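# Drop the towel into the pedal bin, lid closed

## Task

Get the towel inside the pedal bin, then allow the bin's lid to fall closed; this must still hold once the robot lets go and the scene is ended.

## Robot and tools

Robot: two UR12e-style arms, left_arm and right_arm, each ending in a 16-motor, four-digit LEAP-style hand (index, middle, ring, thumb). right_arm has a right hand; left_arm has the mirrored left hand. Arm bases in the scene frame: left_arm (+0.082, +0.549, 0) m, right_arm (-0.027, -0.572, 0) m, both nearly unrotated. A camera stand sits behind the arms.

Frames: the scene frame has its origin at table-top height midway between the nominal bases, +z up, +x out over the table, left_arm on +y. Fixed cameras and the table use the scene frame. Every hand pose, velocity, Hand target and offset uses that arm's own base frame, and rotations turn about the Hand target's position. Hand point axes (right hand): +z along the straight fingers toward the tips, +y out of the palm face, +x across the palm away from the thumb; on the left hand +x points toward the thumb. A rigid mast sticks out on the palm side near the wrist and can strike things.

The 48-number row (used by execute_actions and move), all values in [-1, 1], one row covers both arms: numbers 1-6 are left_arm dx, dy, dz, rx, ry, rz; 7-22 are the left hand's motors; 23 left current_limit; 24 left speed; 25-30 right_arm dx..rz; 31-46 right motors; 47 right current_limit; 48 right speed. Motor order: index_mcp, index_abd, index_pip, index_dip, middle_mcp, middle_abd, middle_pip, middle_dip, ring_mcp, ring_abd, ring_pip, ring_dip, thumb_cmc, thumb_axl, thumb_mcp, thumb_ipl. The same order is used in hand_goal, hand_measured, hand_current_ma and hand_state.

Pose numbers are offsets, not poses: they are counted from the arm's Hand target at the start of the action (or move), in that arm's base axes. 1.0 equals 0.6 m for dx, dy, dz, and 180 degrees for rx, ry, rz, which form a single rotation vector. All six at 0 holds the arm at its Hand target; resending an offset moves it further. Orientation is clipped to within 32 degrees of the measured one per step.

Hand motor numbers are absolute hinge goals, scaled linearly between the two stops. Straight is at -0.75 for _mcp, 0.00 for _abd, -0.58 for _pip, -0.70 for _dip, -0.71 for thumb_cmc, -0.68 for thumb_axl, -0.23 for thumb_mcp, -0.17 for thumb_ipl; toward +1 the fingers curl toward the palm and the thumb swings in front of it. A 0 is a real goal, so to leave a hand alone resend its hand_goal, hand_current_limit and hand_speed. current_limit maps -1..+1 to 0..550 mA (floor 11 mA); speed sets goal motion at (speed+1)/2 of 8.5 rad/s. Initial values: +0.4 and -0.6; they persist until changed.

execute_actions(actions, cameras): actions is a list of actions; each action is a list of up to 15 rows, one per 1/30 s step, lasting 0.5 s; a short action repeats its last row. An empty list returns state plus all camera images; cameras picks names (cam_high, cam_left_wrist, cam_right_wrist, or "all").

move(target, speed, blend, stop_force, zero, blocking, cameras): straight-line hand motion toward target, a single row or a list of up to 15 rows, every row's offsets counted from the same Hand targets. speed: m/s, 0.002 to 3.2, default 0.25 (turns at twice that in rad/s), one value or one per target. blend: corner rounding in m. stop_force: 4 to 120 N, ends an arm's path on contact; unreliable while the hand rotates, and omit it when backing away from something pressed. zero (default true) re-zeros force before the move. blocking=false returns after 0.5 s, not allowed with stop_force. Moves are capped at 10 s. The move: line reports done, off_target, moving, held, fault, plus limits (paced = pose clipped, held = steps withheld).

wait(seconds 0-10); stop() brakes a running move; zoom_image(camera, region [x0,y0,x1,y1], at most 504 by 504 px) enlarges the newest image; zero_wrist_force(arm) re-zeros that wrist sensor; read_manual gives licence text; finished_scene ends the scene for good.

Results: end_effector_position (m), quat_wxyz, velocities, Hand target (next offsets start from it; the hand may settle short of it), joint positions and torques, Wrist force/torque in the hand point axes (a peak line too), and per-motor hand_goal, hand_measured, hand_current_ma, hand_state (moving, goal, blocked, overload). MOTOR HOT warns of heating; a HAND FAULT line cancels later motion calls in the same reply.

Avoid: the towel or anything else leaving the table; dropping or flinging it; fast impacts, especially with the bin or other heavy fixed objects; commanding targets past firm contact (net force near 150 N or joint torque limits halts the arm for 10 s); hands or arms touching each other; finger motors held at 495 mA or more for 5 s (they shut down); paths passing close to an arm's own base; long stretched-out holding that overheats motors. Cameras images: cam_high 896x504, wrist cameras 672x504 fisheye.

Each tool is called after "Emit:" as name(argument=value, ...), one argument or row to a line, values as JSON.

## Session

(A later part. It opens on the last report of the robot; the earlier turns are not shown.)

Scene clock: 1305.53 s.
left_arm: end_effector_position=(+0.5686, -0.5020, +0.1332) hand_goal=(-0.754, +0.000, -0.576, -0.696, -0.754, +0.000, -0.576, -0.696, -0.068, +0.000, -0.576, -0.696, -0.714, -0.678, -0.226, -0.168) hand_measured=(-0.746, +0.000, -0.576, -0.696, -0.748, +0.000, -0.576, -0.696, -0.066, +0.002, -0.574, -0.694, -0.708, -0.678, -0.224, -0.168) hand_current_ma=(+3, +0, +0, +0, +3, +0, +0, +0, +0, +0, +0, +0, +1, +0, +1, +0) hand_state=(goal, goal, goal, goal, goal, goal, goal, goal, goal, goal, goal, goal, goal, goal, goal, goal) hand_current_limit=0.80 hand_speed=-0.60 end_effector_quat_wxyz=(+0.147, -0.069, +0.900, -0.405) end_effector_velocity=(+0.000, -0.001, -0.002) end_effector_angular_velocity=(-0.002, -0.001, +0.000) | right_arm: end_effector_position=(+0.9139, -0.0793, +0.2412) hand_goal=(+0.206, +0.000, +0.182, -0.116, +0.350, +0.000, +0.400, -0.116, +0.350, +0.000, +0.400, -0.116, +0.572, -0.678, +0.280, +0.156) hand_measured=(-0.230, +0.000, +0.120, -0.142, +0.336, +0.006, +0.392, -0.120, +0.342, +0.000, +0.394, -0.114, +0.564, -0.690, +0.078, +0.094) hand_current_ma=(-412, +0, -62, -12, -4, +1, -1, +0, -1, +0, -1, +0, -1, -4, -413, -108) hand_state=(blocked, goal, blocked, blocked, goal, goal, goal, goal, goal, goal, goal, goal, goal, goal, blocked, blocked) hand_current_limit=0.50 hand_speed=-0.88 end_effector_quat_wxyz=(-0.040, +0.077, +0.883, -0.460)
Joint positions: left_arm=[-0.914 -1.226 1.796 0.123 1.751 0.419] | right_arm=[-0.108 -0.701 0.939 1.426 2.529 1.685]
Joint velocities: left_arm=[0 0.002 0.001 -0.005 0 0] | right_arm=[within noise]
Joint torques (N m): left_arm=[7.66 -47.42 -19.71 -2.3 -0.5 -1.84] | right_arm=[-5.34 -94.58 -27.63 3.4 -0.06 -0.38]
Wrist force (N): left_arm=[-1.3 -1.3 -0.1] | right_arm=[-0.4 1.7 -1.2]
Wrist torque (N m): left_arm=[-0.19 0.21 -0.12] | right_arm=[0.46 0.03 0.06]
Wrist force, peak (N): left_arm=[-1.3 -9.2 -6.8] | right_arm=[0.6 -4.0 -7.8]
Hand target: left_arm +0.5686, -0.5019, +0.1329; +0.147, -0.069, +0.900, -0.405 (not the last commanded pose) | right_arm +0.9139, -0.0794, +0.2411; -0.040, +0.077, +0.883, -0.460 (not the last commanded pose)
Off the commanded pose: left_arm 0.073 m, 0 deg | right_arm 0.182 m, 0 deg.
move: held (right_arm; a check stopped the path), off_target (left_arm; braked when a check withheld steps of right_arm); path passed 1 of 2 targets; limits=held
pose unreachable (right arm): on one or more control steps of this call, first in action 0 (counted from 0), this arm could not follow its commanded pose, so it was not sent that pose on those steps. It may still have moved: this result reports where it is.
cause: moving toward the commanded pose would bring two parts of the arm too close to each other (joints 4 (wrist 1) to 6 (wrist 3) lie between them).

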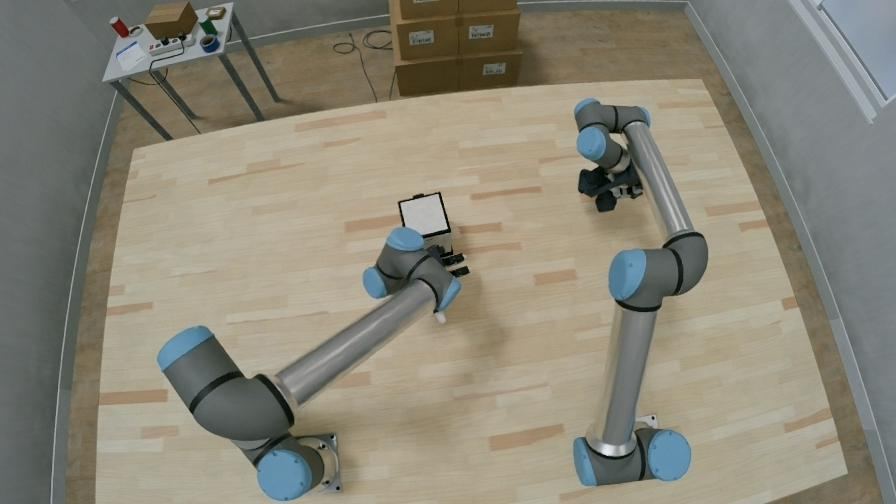

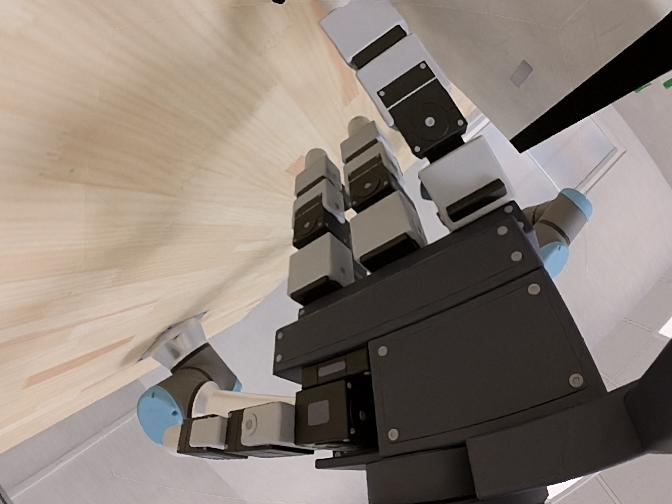

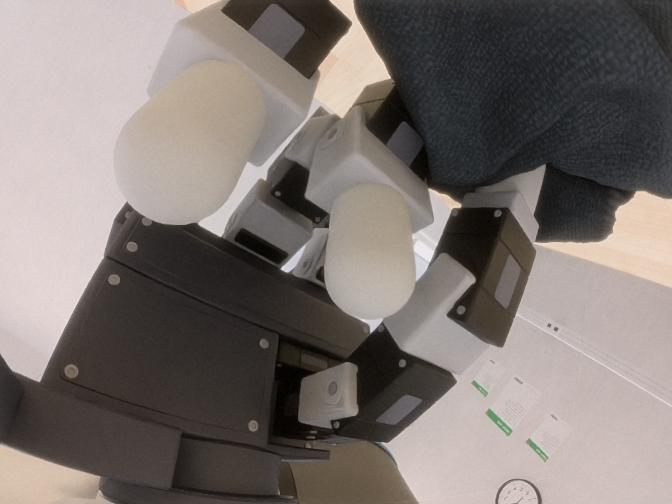

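Emit:
move(
  target=[0.0167,-0.0527,-0.0148,-0.1316,-0.0338,-0.0289,-0.754,0,-0.576,-0.696,-0.754,0,-0.576,-0.696,0.274,0,-0.576,-0.696,-0.714,-0.678,-0.226,-0.168,0.8,-0.6,0,0.1667,0.01,0.2215,-0.0194,0.0533,0.2055,0,0.1825,-0.1159,0.35,0,0.4,-0.1159,0.35,0,0.4,-0.1159,0.5714,-0.678,0.2809,0.1568,0.5,-0.88],
  speed=0.15,
  cameras=["all"],
)

Emit:
zoom_image(
  camera="cam_high",
  region=[500, 80, 700, 230],
)

Emit:
zoom_image(
  camera="cam_high",
  region=[350, 170, 490, 310],
)

Scene clock: 1333.03 s.
left_arm: end_effector_position=(+0.5786, -0.5334, +0.1239) hand_goal=(-0.754, +0.000, -0.576, -0.696, -0.754, +0.000, -0.576, -0.696, +0.274, +0.000, -0.576, -0.696, -0.714, -0.678, -0.226, -0.168) hand_measured=(-0.746, +0.000, -0.576, -0.696, -0.746, +0.000, -0.576, -0.696, +0.272, +0.002, -0.574, -0.694, -0.708, -0.678, -0.224, -0.168) hand_current_ma=(+3, +0, +0, +0, +3, +0, +0, +0, +0, +0, +0, +0, +2, +0, +1, +0) hand_state=(goal, goal, goal, goal, goal, goal, goal, goal, goal, goal, goal, goal, goal, goal, goal, goal) hand_current_limit=0.80 hand_speed=-0.60 end_effector_quat_wxyz=(+0.158, -0.036, +0.791, -0.590) | right_arm: end_effector_position=(+0.9138, +0.0205, +0.2471) hand_goal=(+0.206, +0.000, +0.182, -0.116, +0.350, +0.000, +0.400, -0.116, +0.350, +0.000, +0.400, -0.116, +0.572, -0.678, +0.280, +0.156) hand_measured=(-0.230, -0.002, +0.116, -0.142, +0.336, +0.006, +0.392, -0.120, +0.342, +0.000, +0.394, -0.114, +0.566, -0.690, +0.082, +0.094) hand_current_ma=(-412, +0, -69, -12, -4, +1, -1, +0, -1, +0, -1, +0, -1, -3, -411, -108) hand_state=(blocked, goal, blocked, blocked, goal, goal, goal, goal, goal, goal, goal, goal, goal, goal, blocked, blocked) hand_current_limit=0.50 hand_speed=-0.88 end_effector_quat_wxyz=(+0.000, +0.000, +0.991, -0.131)
Joint positions: left_arm=[-0.852 -1.257 1.977 -0.441 1.968 0.327] | right_arm=[-0.194 -0.79 0.971 1.338 1.829 1.37]
Joint torques (N m): left_arm=[-10.02 -49.44 -42.97 1.63 -1.4 2.42] | right_arm=[10.54 -100.59 -43.36 4.79 1.72 3.45]
Wrist force (N): left_arm=[-1.1 -1.0 0.4] | right_arm=[-0.3 1.5 -0.4]
Wrist torque (N m): left_arm=[-0.31 0.14 -0.11] | right_arm=[0.55 0.04 -0.08]
Wrist force, peak (N): left_arm=[-1.1 -1.7 0.7] | right_arm=[-0.4 2.1 -1.5]
Hand target: left_arm +0.5786, -0.5336, +0.1240; +0.158, -0.036, +0.791, -0.590 | right_arm +0.9139, +0.0206, +0.2471; +0.001, +0.000, +0.991, -0.131
Off the commanded pose: left_arm 0.000 m, 0 deg | right_arm 0.000 m, 0 deg.
move: done

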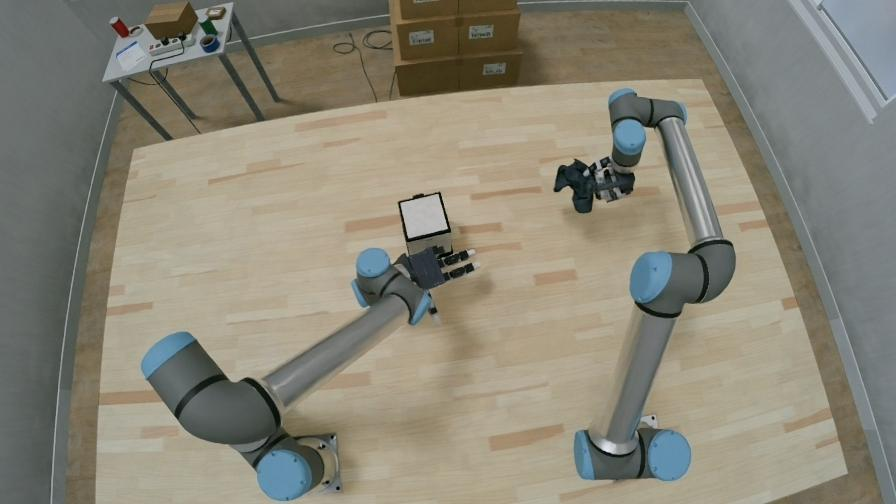

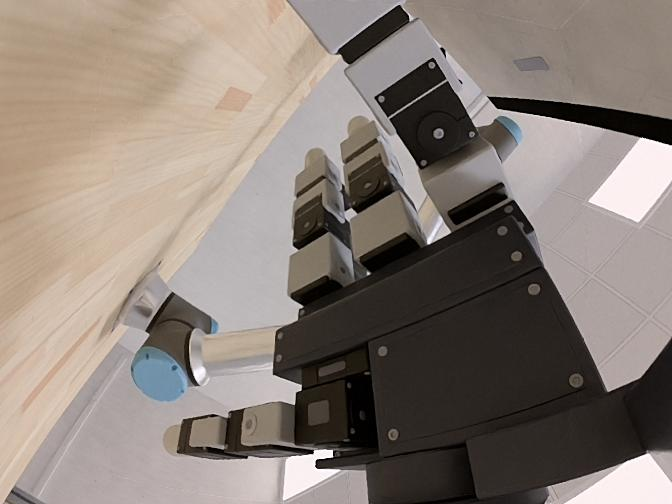

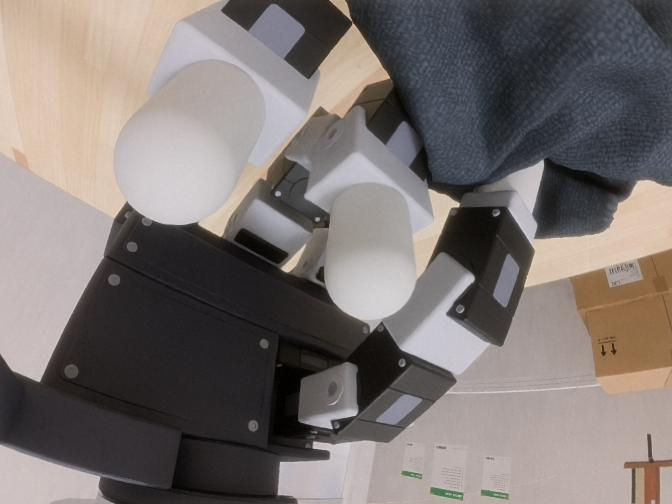

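Scaled by 2.520 from the camera's 896x504 image, which has a finer 1280x720 frame.

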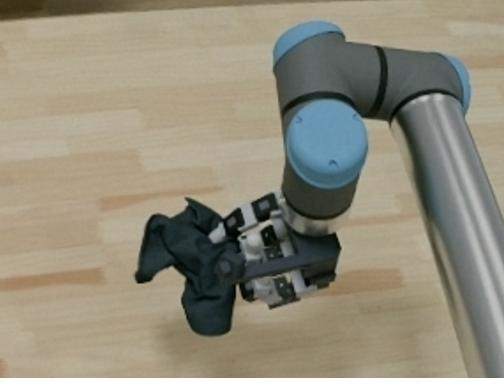

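Scaled by 3.600 from the camera's 896x504 image, which has a finer 1280x720 frame.

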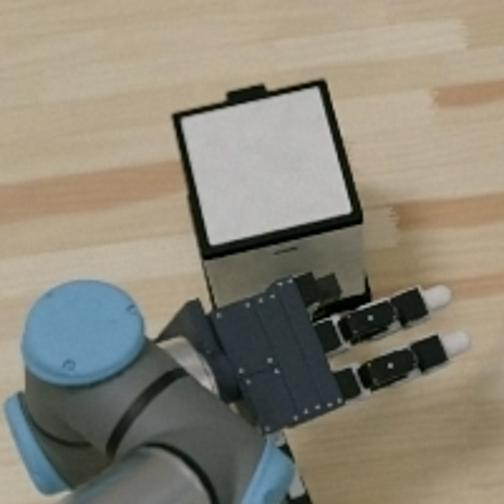

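Emit:
move(
  target=[0,0,-0.096,0,0,0,-0.754,0,-0.576,-0.696,-0.754,0,-0.576,-0.696,0.274,0,-0.576,-0.696,-0.714,-0.678,-0.226,-0.168,0.8,-0.6,0,0,0,0,0,0,0.2055,0,0.1825,-0.1159,0.35,0,0.4,-0.1159,0.35,0,0.4,-0.1159,0.5714,-0.678,0.2809,0.1568,0.5,-0.88],
  speed=0.04,
  stop_force=25,
  cameras=["all"],
)

Emit:
zoom_image(
  camera="cam_high",
  region=[350, 170, 490, 310],
)

Scene clock: 1460.10 s.
left_arm: end_effector_position=(+0.5786, -0.5336, +0.0664) hand_goal=(-0.754, +0.000, -0.576, -0.696, -0.754, +0.000, -0.576, -0.696, +0.274, +0.000, -0.576, -0.696, -0.714, -0.678, -0.226, -0.168) hand_measured=(-0.746, +0.000, -0.576, -0.696, -0.746, +0.000, -0.576, -0.696, +0.278, -0.018, -0.574, -0.694, -0.708, -0.678, -0.224, -0.168) hand_current_ma=(+3, +0, +0, +0, +3, +0, +0, +0, +1, -10, +0, +0, +2, +0, +1, +0) hand_state=(goal, goal, goal, goal, goal, goal, goal, goal, goal, goal, goal, goal, goal, goal, goal, goal) hand_current_limit=0.80 hand_speed=-0.60 end_effector_quat_wxyz=(+0.158, -0.036, +0.791, -0.590) | right_arm: end_effector_position=(+0.9139, +0.0206, +0.2471) hand_goal=(+0.206, +0.000, +0.182, -0.116, +0.350, +0.000, +0.400, -0.116, +0.350, +0.000, +0.400, -0.116, +0.572, -0.678, +0.280, +0.156) hand_measured=(-0.230, -0.002, +0.116, -0.144, +0.336, +0.006, +0.392, -0.120, +0.342, +0.000, +0.394, -0.114, +0.566, -0.688, +0.088, +0.094) hand_current_ma=(-413, +0, -71, -13, -4, +1, -1, +0, -1, +0, -1, +0, -1, -3, -412, -108) hand_state=(blocked, goal, blocked, blocked, goal, goal, goal, goal, goal, goal, goal, goal, goal, goal, blocked, blocked) hand_current_limit=0.50 hand_speed=-0.88 end_effector_quat_wxyz=(+0.001, +0.000, +0.991, -0.131)
Joint positions: left_arm=[-0.852 -1.185 2.009 -0.545 1.968 0.327] | right_arm=[-0.194 -0.79 0.971 1.338 1.829 1.37]
Joint torques (N m): left_arm=[-2.67 -59.74 -33.14 5.64 -1.52 -2.34] | right_arm=[10.95 -83.36 -45.63 6.69 -1.57 4.17]
Wrist force (N): left_arm=[-0.7 -14.0 -2.9] | right_arm=[-0.2 1.6 -0.2]
Wrist torque (N m): left_arm=[-0.22 -0.07 0.67] | right_arm=[0.55 0.02 -0.06]
Wrist force, peak (N): left_arm=[-1.2 -16.5 -3.8] | right_arm=[-0.4 2.0 -0.4]
Hand target: left_arm +0.5786, -0.5336, +0.0664; +0.158, -0.036, +0.791, -0.590 | right_arm +0.9139, +0.0206, +0.2471; +0.001, +0.000, +0.991, -0.131
Off the commanded pose: left_arm 0.000 m, 0 deg | right_arm 0.000 m, 0 deg.
move: done

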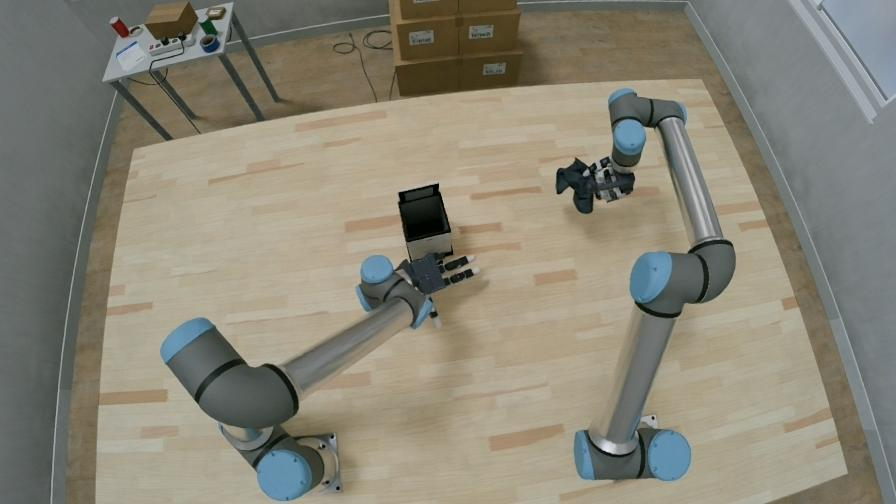

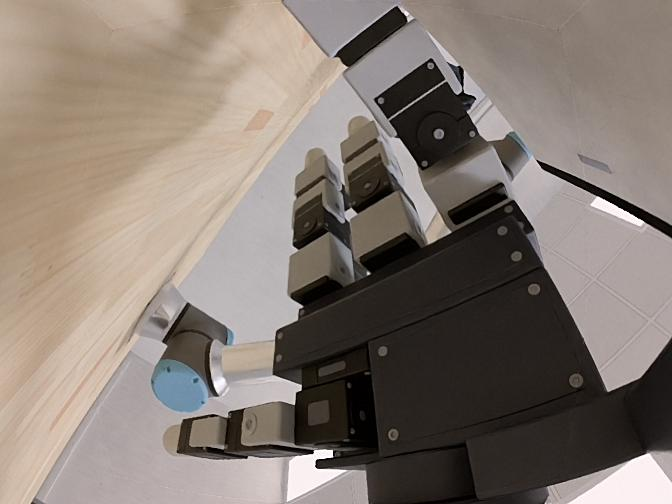

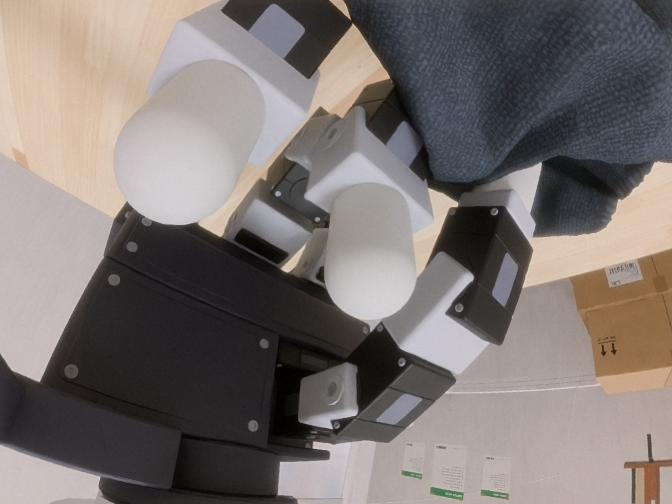

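Scaled by 3.600 from the camera's 896x504 image, which has a finer 1280x720 frame.

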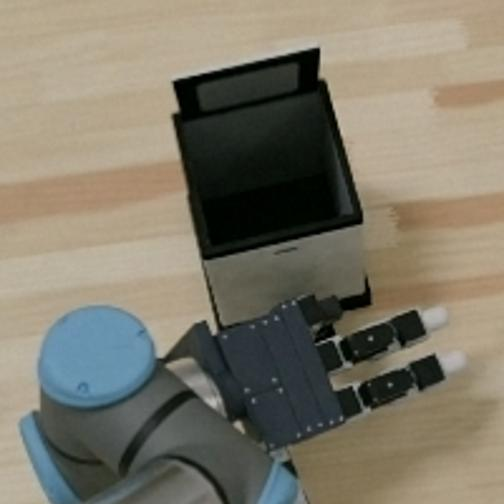

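Emit:
move(
  target=[
    [0,0,0,0,0,0,-0.754,0,-0.576,-0.696,-0.754,0,-0.576,-0.696,0.274,0,-0.576,-0.696,-0.714,-0.678,-0.226,-0.168,0.8,-0.6,-0.06,0.3,0.2667,0.0814,-0.1657,0.0218,0.2055,0,0.1825,-0.1159,0.35,0,0.4,-0.1159,0.35,0,0.4,-0.1159,0.5714,-0.678,0.2809,0.1568,0.5,-0.88],
    [0,0,0,0,0,0,-0.754,0,-0.576,-0.696,-0.754,0,-0.576,-0.696,0.274,0,-0.576,-0.696,-0.714,-0.678,-0.226,-0.168,0.8,-0.6,-0.1267,0.8,0.26,0.0814,-0.1657,0.0218,0.2055,0,0.1825,-0.1159,0.35,0,0.4,-0.1159,0.35,0,0.4,-0.1159,0.5714,-0.678,0.2809,0.1568,0.5,-0.88],
  ],
  speed=[0.2,0.2],
  blend=0.05,
  cameras=["all"],
)

Emit:
zoom_image(
  camera="cam_high",
  region=[350, 100, 550, 300],
)

Scene clock: 1485.20 s.
left_arm: end_effector_position=(+0.5786, -0.5336, +0.0664) hand_goal=(-0.754, +0.000, -0.576, -0.696, -0.754, +0.000, -0.576, -0.696, +0.274, +0.000, -0.576, -0.696, -0.714, -0.678, -0.226, -0.168) hand_measured=(-0.746, +0.000, -0.576, -0.696, -0.746, +0.000, -0.576, -0.696, +0.278, -0.018, -0.574, -0.694, -0.708, -0.678, -0.224, -0.168) hand_current_ma=(+3, +0, +0, +0, +3, +0, +0, +0, +1, -10, +0, +0, +2, +0, +1, +0) hand_state=(goal, goal, goal, goal, goal, goal, goal, goal, goal, goal, goal, goal, goal, goal, goal, goal) hand_current_limit=0.80 hand_speed=-0.60 end_effector_quat_wxyz=(+0.158, -0.036, +0.791, -0.590) | right_arm: end_effector_position=(+0.8379, +0.5005, +0.4030) hand_goal=(+0.206, +0.000, +0.182, -0.116, +0.350, +0.000, +0.400, -0.116, +0.350, +0.000, +0.400, -0.116, +0.572, -0.678, +0.280, +0.156) hand_measured=(-0.230, -0.002, +0.114, -0.144, +0.336, +0.006, +0.392, -0.120, +0.342, +0.000, +0.394, -0.114, +0.570, -0.688, +0.090, +0.094) hand_current_ma=(-412, +0, -72, -13, -4, +1, -1, +0, -1, +0, +0, +0, +0, -3, -413, -108) hand_state=(blocked, goal, blocked, blocked, goal, goal, goal, goal, goal, goal, goal, goal, goal, goal, blocked, blocked) hand_current_limit=0.50 hand_speed=-0.88 end_effector_quat_wxyz=(+0.259, +0.000, +0.966, -0.001)
Joint positions: left_arm=[-0.852 -1.185 2.009 -0.545 1.968 0.327] | right_arm=[0.323 -1.011 1.075 1.005 1.732 1.852]
Joint torques (N m): left_arm=[5.98 -58.8 -32.95 4.81 -0.93 -2.37] | right_arm=[1.87 -103.05 -32.18 0.96 -3.91 -2.53]
Wrist force (N): left_arm=[-0.8 -14.1 -3.2] | right_arm=[0.6 1.0 -0.5]
Wrist torque (N m): left_arm=[-0.19 -0.07 0.66] | right_arm=[0.43 -0.19 -0.02]
Wrist force, peak (N): left_arm=[-1.1 -14.9 -3.0] | right_arm=[1.1 3.6 -0.7]
Hand target: left_arm +0.5786, -0.5336, +0.0664; +0.158, -0.036, +0.791, -0.590 | right_arm +0.8378, +0.5006, +0.4031; +0.259, +0.000, +0.966, -0.001
Off the commanded pose: left_arm 0.000 m, 0 deg | right_arm 0.000 m, 0 deg.
move: done

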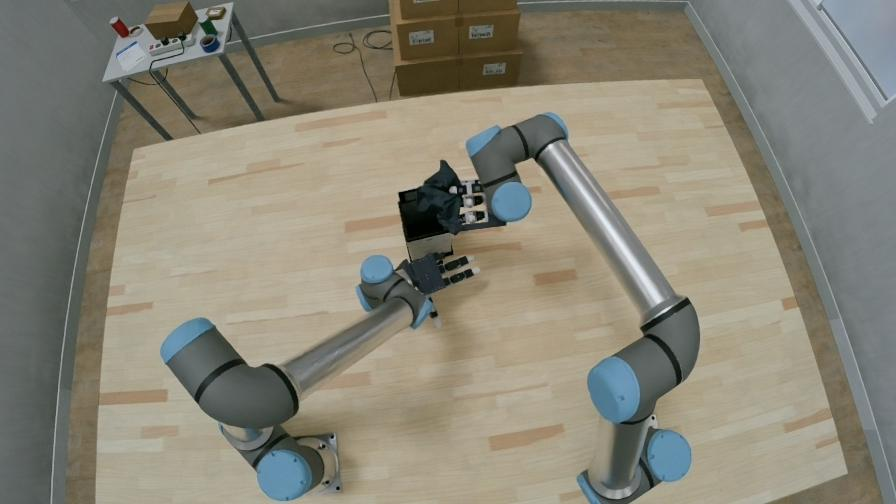

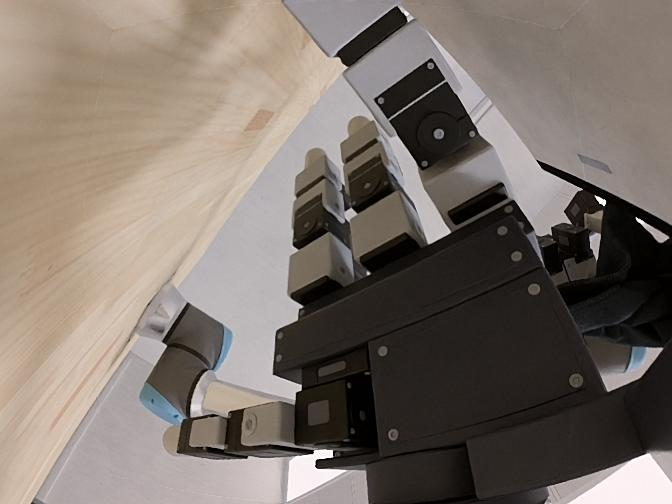

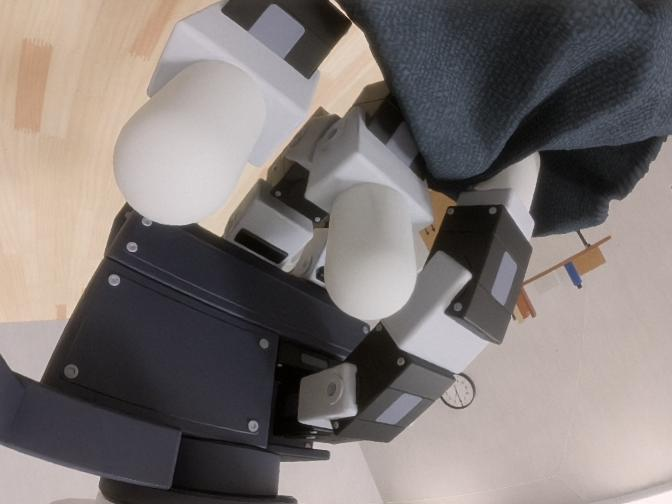

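Scaled by 2.520 from the camera's 896x504 image, which has a finer 1280x720 frame.

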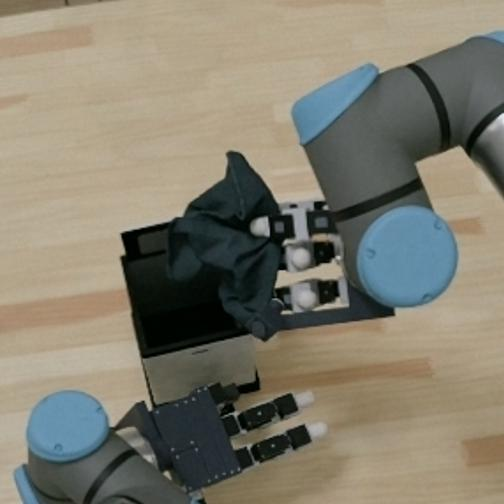

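Emit:
zoom_image(
  camera="cam_left_wrist",
  region=[472, 130, 672, 400],
)

Emit:
zoom_image(
  camera="cam_high",
  region=[395, 140, 505, 250],
)

Scaled by 1.867 from the camera's 672x504 image, which has a finer 960x720 frame.

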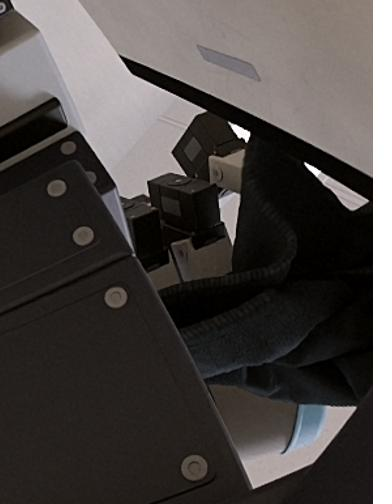

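Scaled by 4.582 from the camera's 896x504 image, which has a finer 1280x720 frame.

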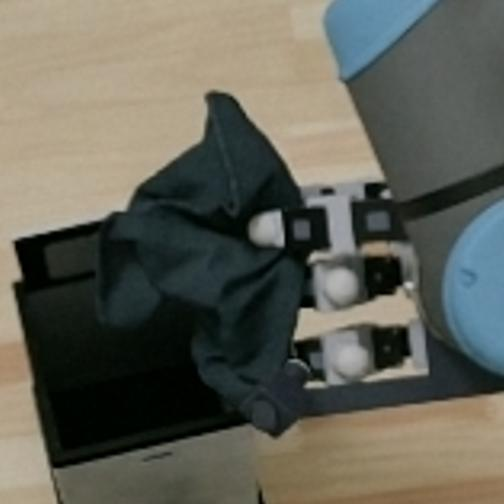

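Emit:
move(
  target=[
    [0,0,0,0,0,0,-0.754,0,-0.576,-0.696,-0.754,0,-0.576,-0.696,0.274,0,-0.576,-0.696,-0.714,-0.678,-0.226,-0.168,0.8,-0.6,0,0.1075,0,0,0,0,0.2055,0,0.1825,-0.1159,0.35,0,0.4,-0.1159,0.35,0,0.4,-0.1159,0.5714,-0.678,0.2809,0.1568,0.5,-0.88],
    [0,0,0,0,0,0,-0.754,0,-0.576,-0.696,-0.754,0,-0.576,-0.696,0.274,0,-0.576,-0.696,-0.714,-0.678,-0.226,-0.168,0.8,-0.6,0,0.1075,-0.12,0,0,0,0.2055,0,0.1825,-0.1159,0.35,0,0.4,-0.1159,0.35,0,0.4,-0.1159,0.5714,-0.678,0.2809,0.1568,0.5,-0.88],
  ],
  speed=[0.12,0.08],
  blend=0.01,
  cameras=["all"],
)

Emit:
zoom_image(
  camera="cam_high",
  region=[370, 140, 510, 290],
)

Emit:
zoom_image(
  camera="cam_left_wrist",
  region=[402, 80, 672, 350],
)

Scene clock: 1545.03 s.
left_arm: end_effector_position=(+0.5786, -0.5336, +0.0664) hand_goal=(-0.754, +0.000, -0.576, -0.696, -0.754, +0.000, -0.576, -0.696, +0.274, +0.000, -0.576, -0.696, -0.714, -0.678, -0.226, -0.168) hand_measured=(-0.746, +0.000, -0.576, -0.696, -0.746, +0.000, -0.576, -0.696, +0.278, -0.018, -0.574, -0.694, -0.708, -0.678, -0.224, -0.168) hand_current_ma=(+3, +0, +0, +0, +3, +0, +0, +0, +1, -10, +0, +0, +2, +0, +1, +0) hand_state=(goal, goal, goal, goal, goal, goal, goal, goal, goal, goal, goal, goal, goal, goal, goal, goal) hand_current_limit=0.80 hand_speed=-0.60 end_effector_quat_wxyz=(+0.158, -0.036, +0.791, -0.590) | right_arm: end_effector_position=(+0.8378, +0.5651, +0.3308) hand_goal=(+0.206, +0.000, +0.182, -0.116, +0.350, +0.000, +0.400, -0.116, +0.350, +0.000, +0.400, -0.116, +0.572, -0.678, +0.280, +0.156) hand_measured=(-0.230, -0.002, +0.114, -0.144, +0.336, +0.006, +0.394, -0.120, +0.342, +0.000, +0.396, -0.114, +0.572, -0.688, +0.090, +0.094) hand_current_ma=(-413, +0, -72, -13, -4, +1, -1, +0, -1, +0, +0, +0, +0, -3, -413, -108) hand_state=(blocked, goal, blocked, blocked, goal, goal, goal, goal, goal, goal, goal, goal, goal, goal, blocked, blocked) hand_current_limit=0.50 hand_speed=-0.88 end_effector_quat_wxyz=(+0.259, +0.000, +0.966, -0.001)
Joint positions: left_arm=[-0.852 -1.185 2.009 -0.545 1.968 0.327] | right_arm=[0.397 -0.929 1.073 0.937 1.767 1.919]
Joint torques (N m): left_arm=[6.12 -58.89 -33.35 1.45 1.17 -2.39] | right_arm=[-9.17 -110.42 -48.2 4.86 -3.46 -3.08]
Wrist force (N): left_arm=[-0.9 -14.2 -2.6] | right_arm=[0.7 0.6 -0.6]
Wrist torque (N m): left_arm=[-0.27 -0.04 0.65] | right_arm=[0.37 -0.20 -0.07]
Wrist force, peak (N): left_arm=[-1.0 -14.7 -3.3] | right_arm=[-0.1 2.0 -1.2]
Hand target: left_arm +0.5786, -0.5336, +0.0664; +0.158, -0.036, +0.791, -0.590 | right_arm +0.8378, +0.5651, +0.3311; +0.259, +0.000, +0.966, -0.001
Off the commanded pose: left_arm 0.000 m, 0 deg | right_arm 0.000 m, 0 deg.
move: done

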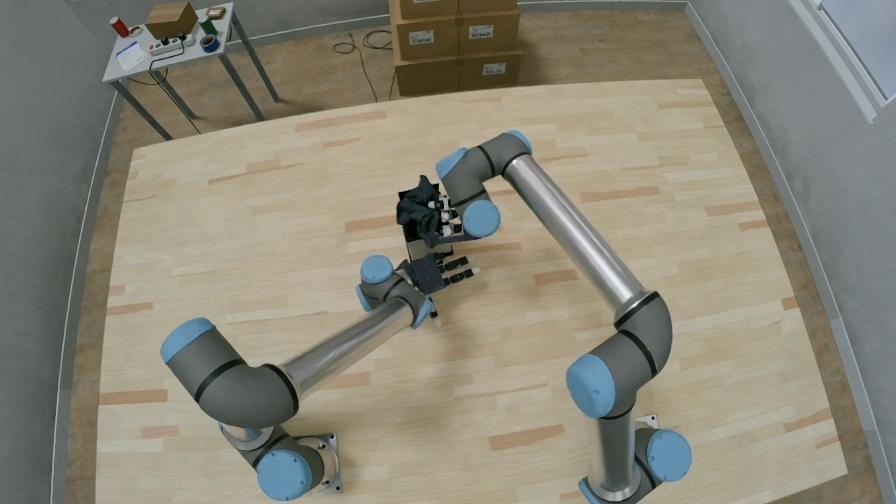

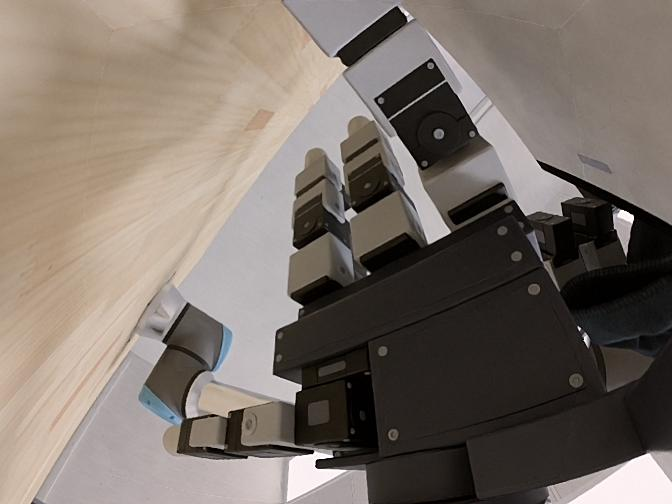

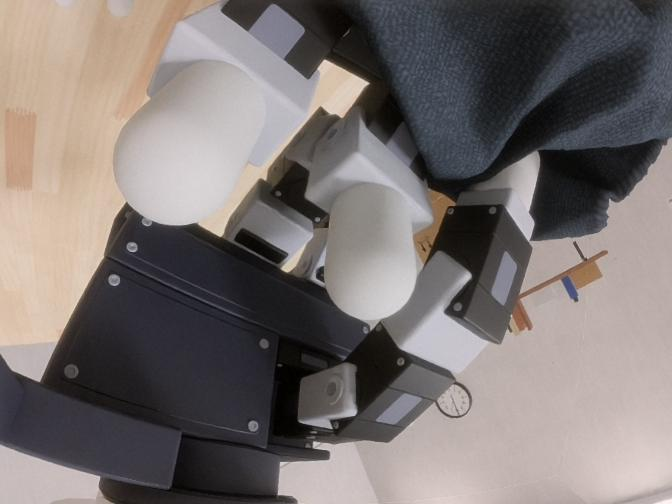

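Scaled by 3.360 from the camera's 896x504 image, which has a finer 1280x720 frame.

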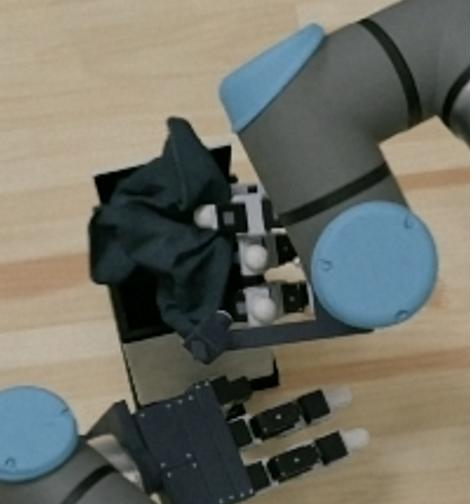

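Scaled by 1.867 from the camera's 672x504 image, which has a finer 960x720 frame.

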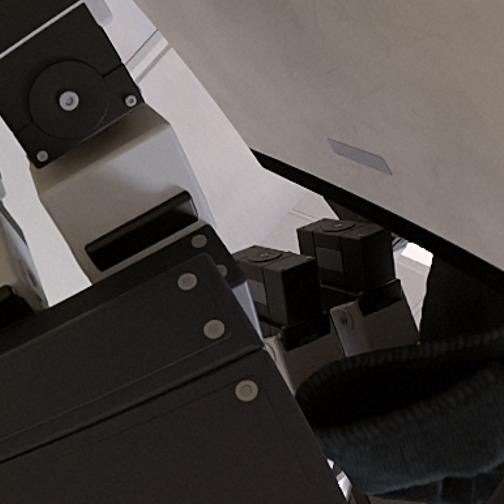

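Emit:
move(
  target=[
    [0,0,0,0,0,0,-0.754,0,-0.576,-0.696,-0.754,0,-0.576,-0.696,0.274,0,-0.576,-0.696,-0.714,-0.678,-0.226,-0.168,0.8,-0.6,0,0,0.08,0,0,0,0.2055,0,0.1825,-0.1159,0.35,0,0.4,-0.1159,0.35,0,0.4,-0.1159,0.5714,-0.678,0.2809,0.1568,0.5,-0.88],
    [0,0,0,0,0,0,-0.754,0,-0.576,-0.696,-0.754,0,-0.576,-0.696,0.274,0,-0.576,-0.696,-0.714,-0.678,-0.226,-0.168,0.8,-0.6,0.055,-0.0167,0.06,0,0,0,0.2055,0,0.1825,-0.1159,0.35,0,0.4,-0.1159,0.35,0,0.4,-0.1159,0.5714,-0.678,0.2809,0.1568,0.5,-0.88],
  ],
  speed=[0.1,0.08],
  blend=0.01,
  cameras=["all"],
)

Emit:
zoom_image(
  camera="cam_high",
  region=[370, 140, 510, 290],
)

Emit:
zoom_image(
  camera="cam_left_wrist",
  region=[402, 80, 672, 350],
)

Scene clock: 1586.53 s.
left_arm: end_effector_position=(+0.5786, -0.5336, +0.0664) hand_goal=(-0.754, +0.000, -0.576, -0.696, -0.754, +0.000, -0.576, -0.696, +0.274, +0.000, -0.576, -0.696, -0.714, -0.678, -0.226, -0.168) hand_measured=(-0.746, +0.000, -0.576, -0.696, -0.746, +0.000, -0.576, -0.696, +0.278, -0.018, -0.574, -0.694, -0.708, -0.678, -0.224, -0.168) hand_current_ma=(+3, +0, +0, +0, +3, +0, +0, +0, +1, -10, +0, +0, +2, +0, +1, +0) hand_state=(goal, goal, goal, goal, goal, goal, goal, goal, goal, goal, goal, goal, goal, goal, goal, goal) hand_current_limit=0.80 hand_speed=-0.60 end_effector_quat_wxyz=(+0.158, -0.036, +0.791, -0.590) | right_arm: end_effector_position=(+0.8709, +0.5551, +0.3670) hand_goal=(+0.206, +0.000, +0.182, -0.116, +0.350, +0.000, +0.400, -0.116, +0.350, +0.000, +0.400, -0.116, +0.572, -0.678, +0.280, +0.156) hand_measured=(-0.230, -0.002, +0.114, -0.144, +0.336, +0.006, +0.394, -0.120, +0.342, +0.000, +0.396, -0.114, +0.572, -0.688, +0.090, +0.094) hand_current_ma=(-413, +0, -72, -13, -4, +1, -1, +0, -1, +0, +0, +0, +0, -3, -413, -108) hand_state=(blocked, goal, blocked, blocked, goal, goal, goal, goal, goal, goal, goal, goal, goal, goal, blocked, blocked) hand_current_limit=0.50 hand_speed=-0.88 end_effector_quat_wxyz=(+0.259, +0.000, +0.966, -0.001)
Joint positions: left_arm=[-0.852 -1.185 2.009 -0.545 1.968 0.327] | right_arm=[0.372 -0.894 0.951 1.02 1.755 1.896]
Joint torques (N m): left_arm=[8.65 -57.6 -32.84 0.52 1.24 -2.29] | right_arm=[3.71 -113.65 -27.85 2.82 1.93 3.98]
Wrist force (N): left_arm=[-0.9 -14.6 -2.8] | right_arm=[0.2 1.0 -0.2]
Wrist torque (N m): left_arm=[-0.28 -0.04 0.66] | right_arm=[0.39 -0.14 -0.12]
Wrist force, peak (N): left_arm=[-0.8 -14.8 -3.3] | right_arm=[0.0 1.3 -1.7]
Hand target: left_arm +0.5786, -0.5336, +0.0664; +0.158, -0.036, +0.791, -0.590 | right_arm +0.8708, +0.5551, +0.3671; +0.259, +0.000, +0.966, -0.001
Off the commanded pose: left_arm 0.000 m, 0 deg | right_arm 0.000 m, 0 deg.
move: done

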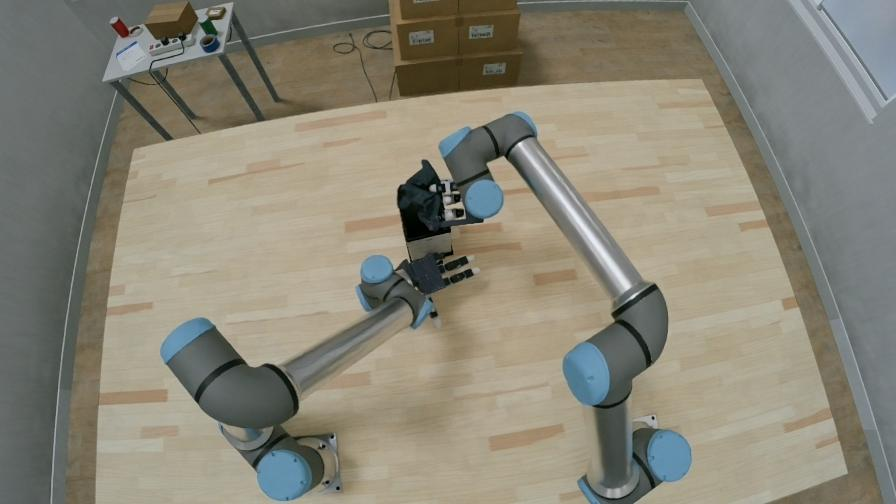

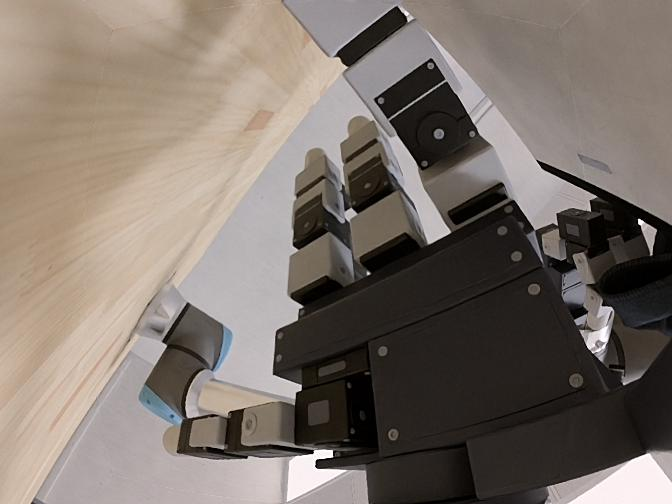

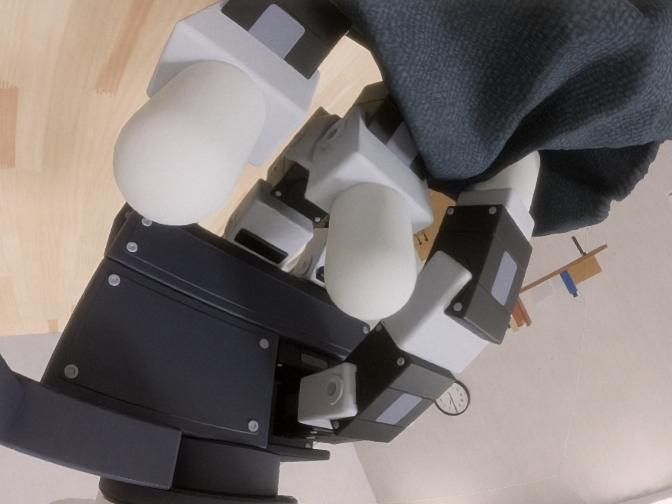

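Scaled by 3.360 from the camera's 896x504 image, which has a finer 1280x720 frame.

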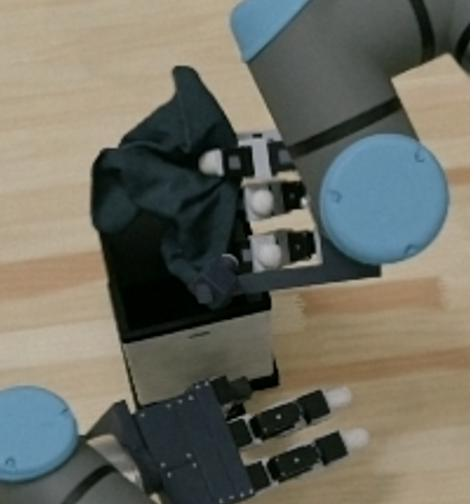

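Scaled by 1.867 from the camera's 672x504 image, which has a finer 960x720 frame.

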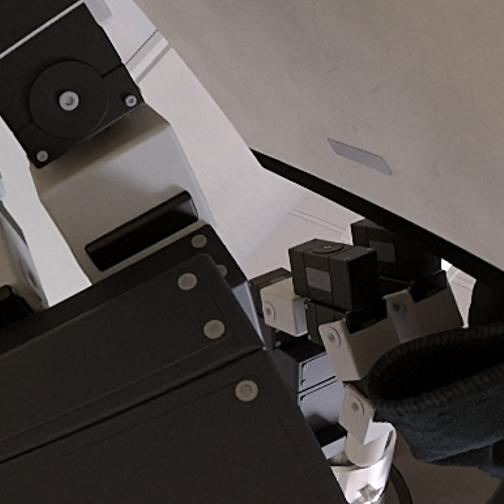

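Emit:
move(
  target=[0,0,0,0,0,0,-0.754,0,-0.576,-0.696,-0.754,0,-0.576,-0.696,0.274,0,-0.576,-0.696,-0.714,-0.678,-0.226,-0.168,0.8,-0.6,0,-0.0167,-0.15,0,0,0,0.2055,0,0.1825,-0.1159,0.35,0,0.4,-0.1159,0.35,0,0.4,-0.1159,0.5714,-0.678,0.2809,0.1568,0.5,-0.88],
  speed=0.06,
  stop_force=10,
  cameras=["all"],
)

Emit:
zoom_image(
  camera="cam_high",
  region=[370, 140, 510, 290],
)

Emit:
zoom_image(
  camera="cam_left_wrist",
  region=[402, 80, 672, 350],
)

Scene clock: 1604.17 s.
left_arm: end_effector_position=(+0.5786, -0.5336, +0.0664) hand_goal=(-0.754, +0.000, -0.576, -0.696, -0.754, +0.000, -0.576, -0.696, +0.274, +0.000, -0.576, -0.696, -0.714, -0.678, -0.226, -0.168) hand_measured=(-0.746, +0.000, -0.576, -0.696, -0.746, +0.000, -0.576, -0.696, +0.278, -0.018, -0.574, -0.694, -0.708, -0.678, -0.224, -0.168) hand_current_ma=(+3, +0, +0, +0, +3, +0, +0, +0, +1, -10, +0, +0, +2, +0, +1, +0) hand_state=(goal, goal, goal, goal, goal, goal, goal, goal, goal, goal, goal, goal, goal, goal, goal, goal) hand_current_limit=0.80 hand_speed=-0.60 end_effector_quat_wxyz=(+0.158, -0.036, +0.791, -0.590) | right_arm: end_effector_position=(+0.8708, +0.5451, +0.2771) hand_goal=(+0.206, +0.000, +0.182, -0.116, +0.350, +0.000, +0.400, -0.116, +0.350, +0.000, +0.400, -0.116, +0.572, -0.678, +0.280, +0.156) hand_measured=(-0.230, -0.004, +0.114, -0.144, +0.336, +0.006, +0.394, -0.120, +0.342, +0.000, +0.396, -0.114, +0.574, -0.682, +0.094, +0.094) hand_current_ma=(-412, +0, -72, -13, -4, +1, -1, +0, -1, +0, +0, +0, +0, -1, -413, -108) hand_state=(blocked, goal, blocked, blocked, goal, goal, goal, goal, goal, goal, goal, goal, goal, goal, blocked, blocked) hand_current_limit=0.50 hand_speed=-0.88 end_effector_quat_wxyz=(+0.259, +0.000, +0.966, -0.001)
Joint positions: left_arm=[-0.852 -1.185 2.009 -0.545 1.968 0.327] | right_arm=[0.361 -0.882 1.089 0.868 1.75 1.886]
Joint torques (N m): left_arm=[7.1 -57.44 -32.4 0.46 1.23 -2.26] | right_arm=[5.49 -115.52 -46.09 4.17 0.22 3.34]
Wrist force (N): left_arm=[-0.8 -13.1 -2.7] | right_arm=[0.7 1.1 -0.4]
Wrist torque (N m): left_arm=[-0.23 -0.03 0.59] | right_arm=[0.42 -0.21 -0.05]
Wrist force, peak (N): left_arm=[-1.0 -14.6 -3.2] | right_arm=[-0.2 1.2 -1.3]
Hand target: left_arm +0.5786, -0.5336, +0.0664; +0.158, -0.036, +0.791, -0.590 | right_arm +0.8708, +0.5451, +0.2771; +0.259, +0.000, +0.966, -0.001
Off the commanded pose: left_arm 0.000 m, 0 deg | right_arm 0.000 m, 0 deg.
move: done

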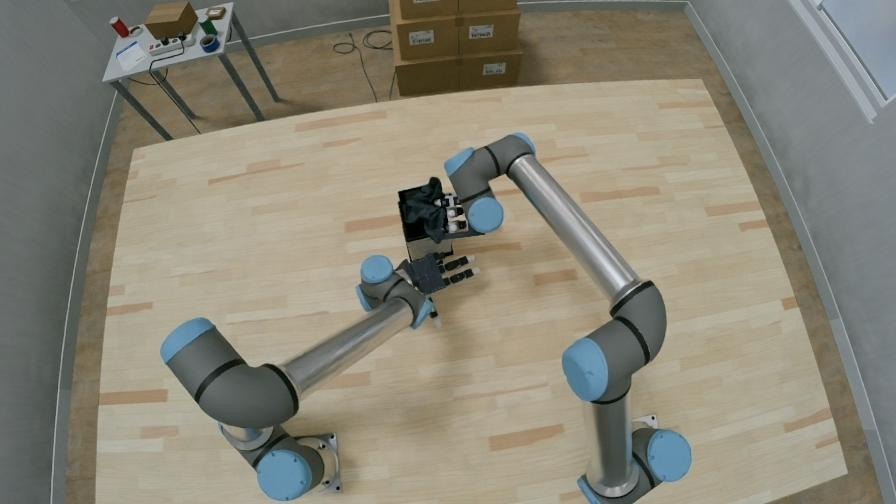

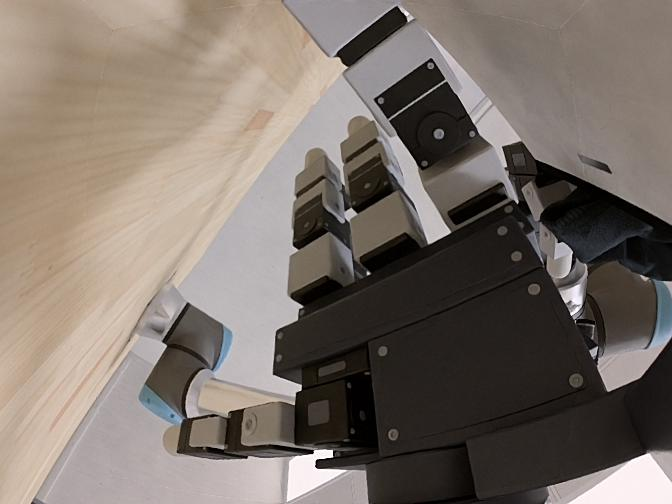

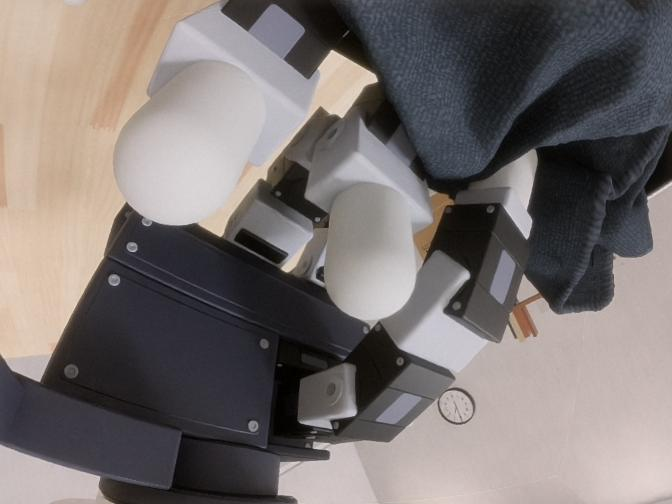

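Scaled by 3.360 from the camera's 896x504 image, which has a finer 1280x720 frame.

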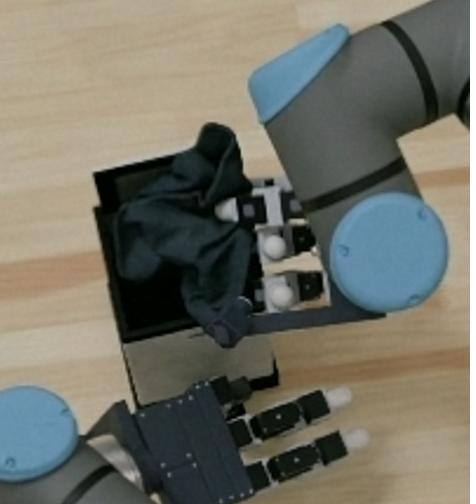

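Scaled by 1.867 from the camera's 672x504 image, which has a finer 960x720 frame.

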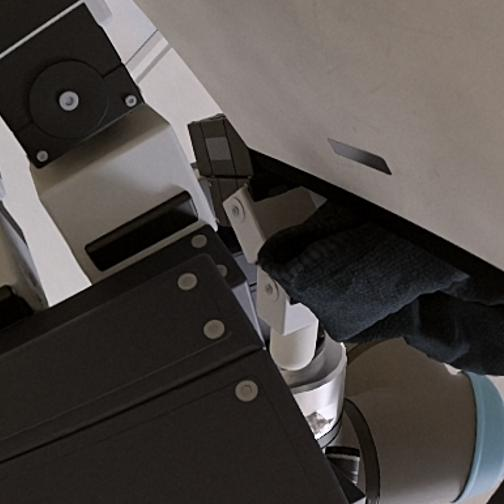

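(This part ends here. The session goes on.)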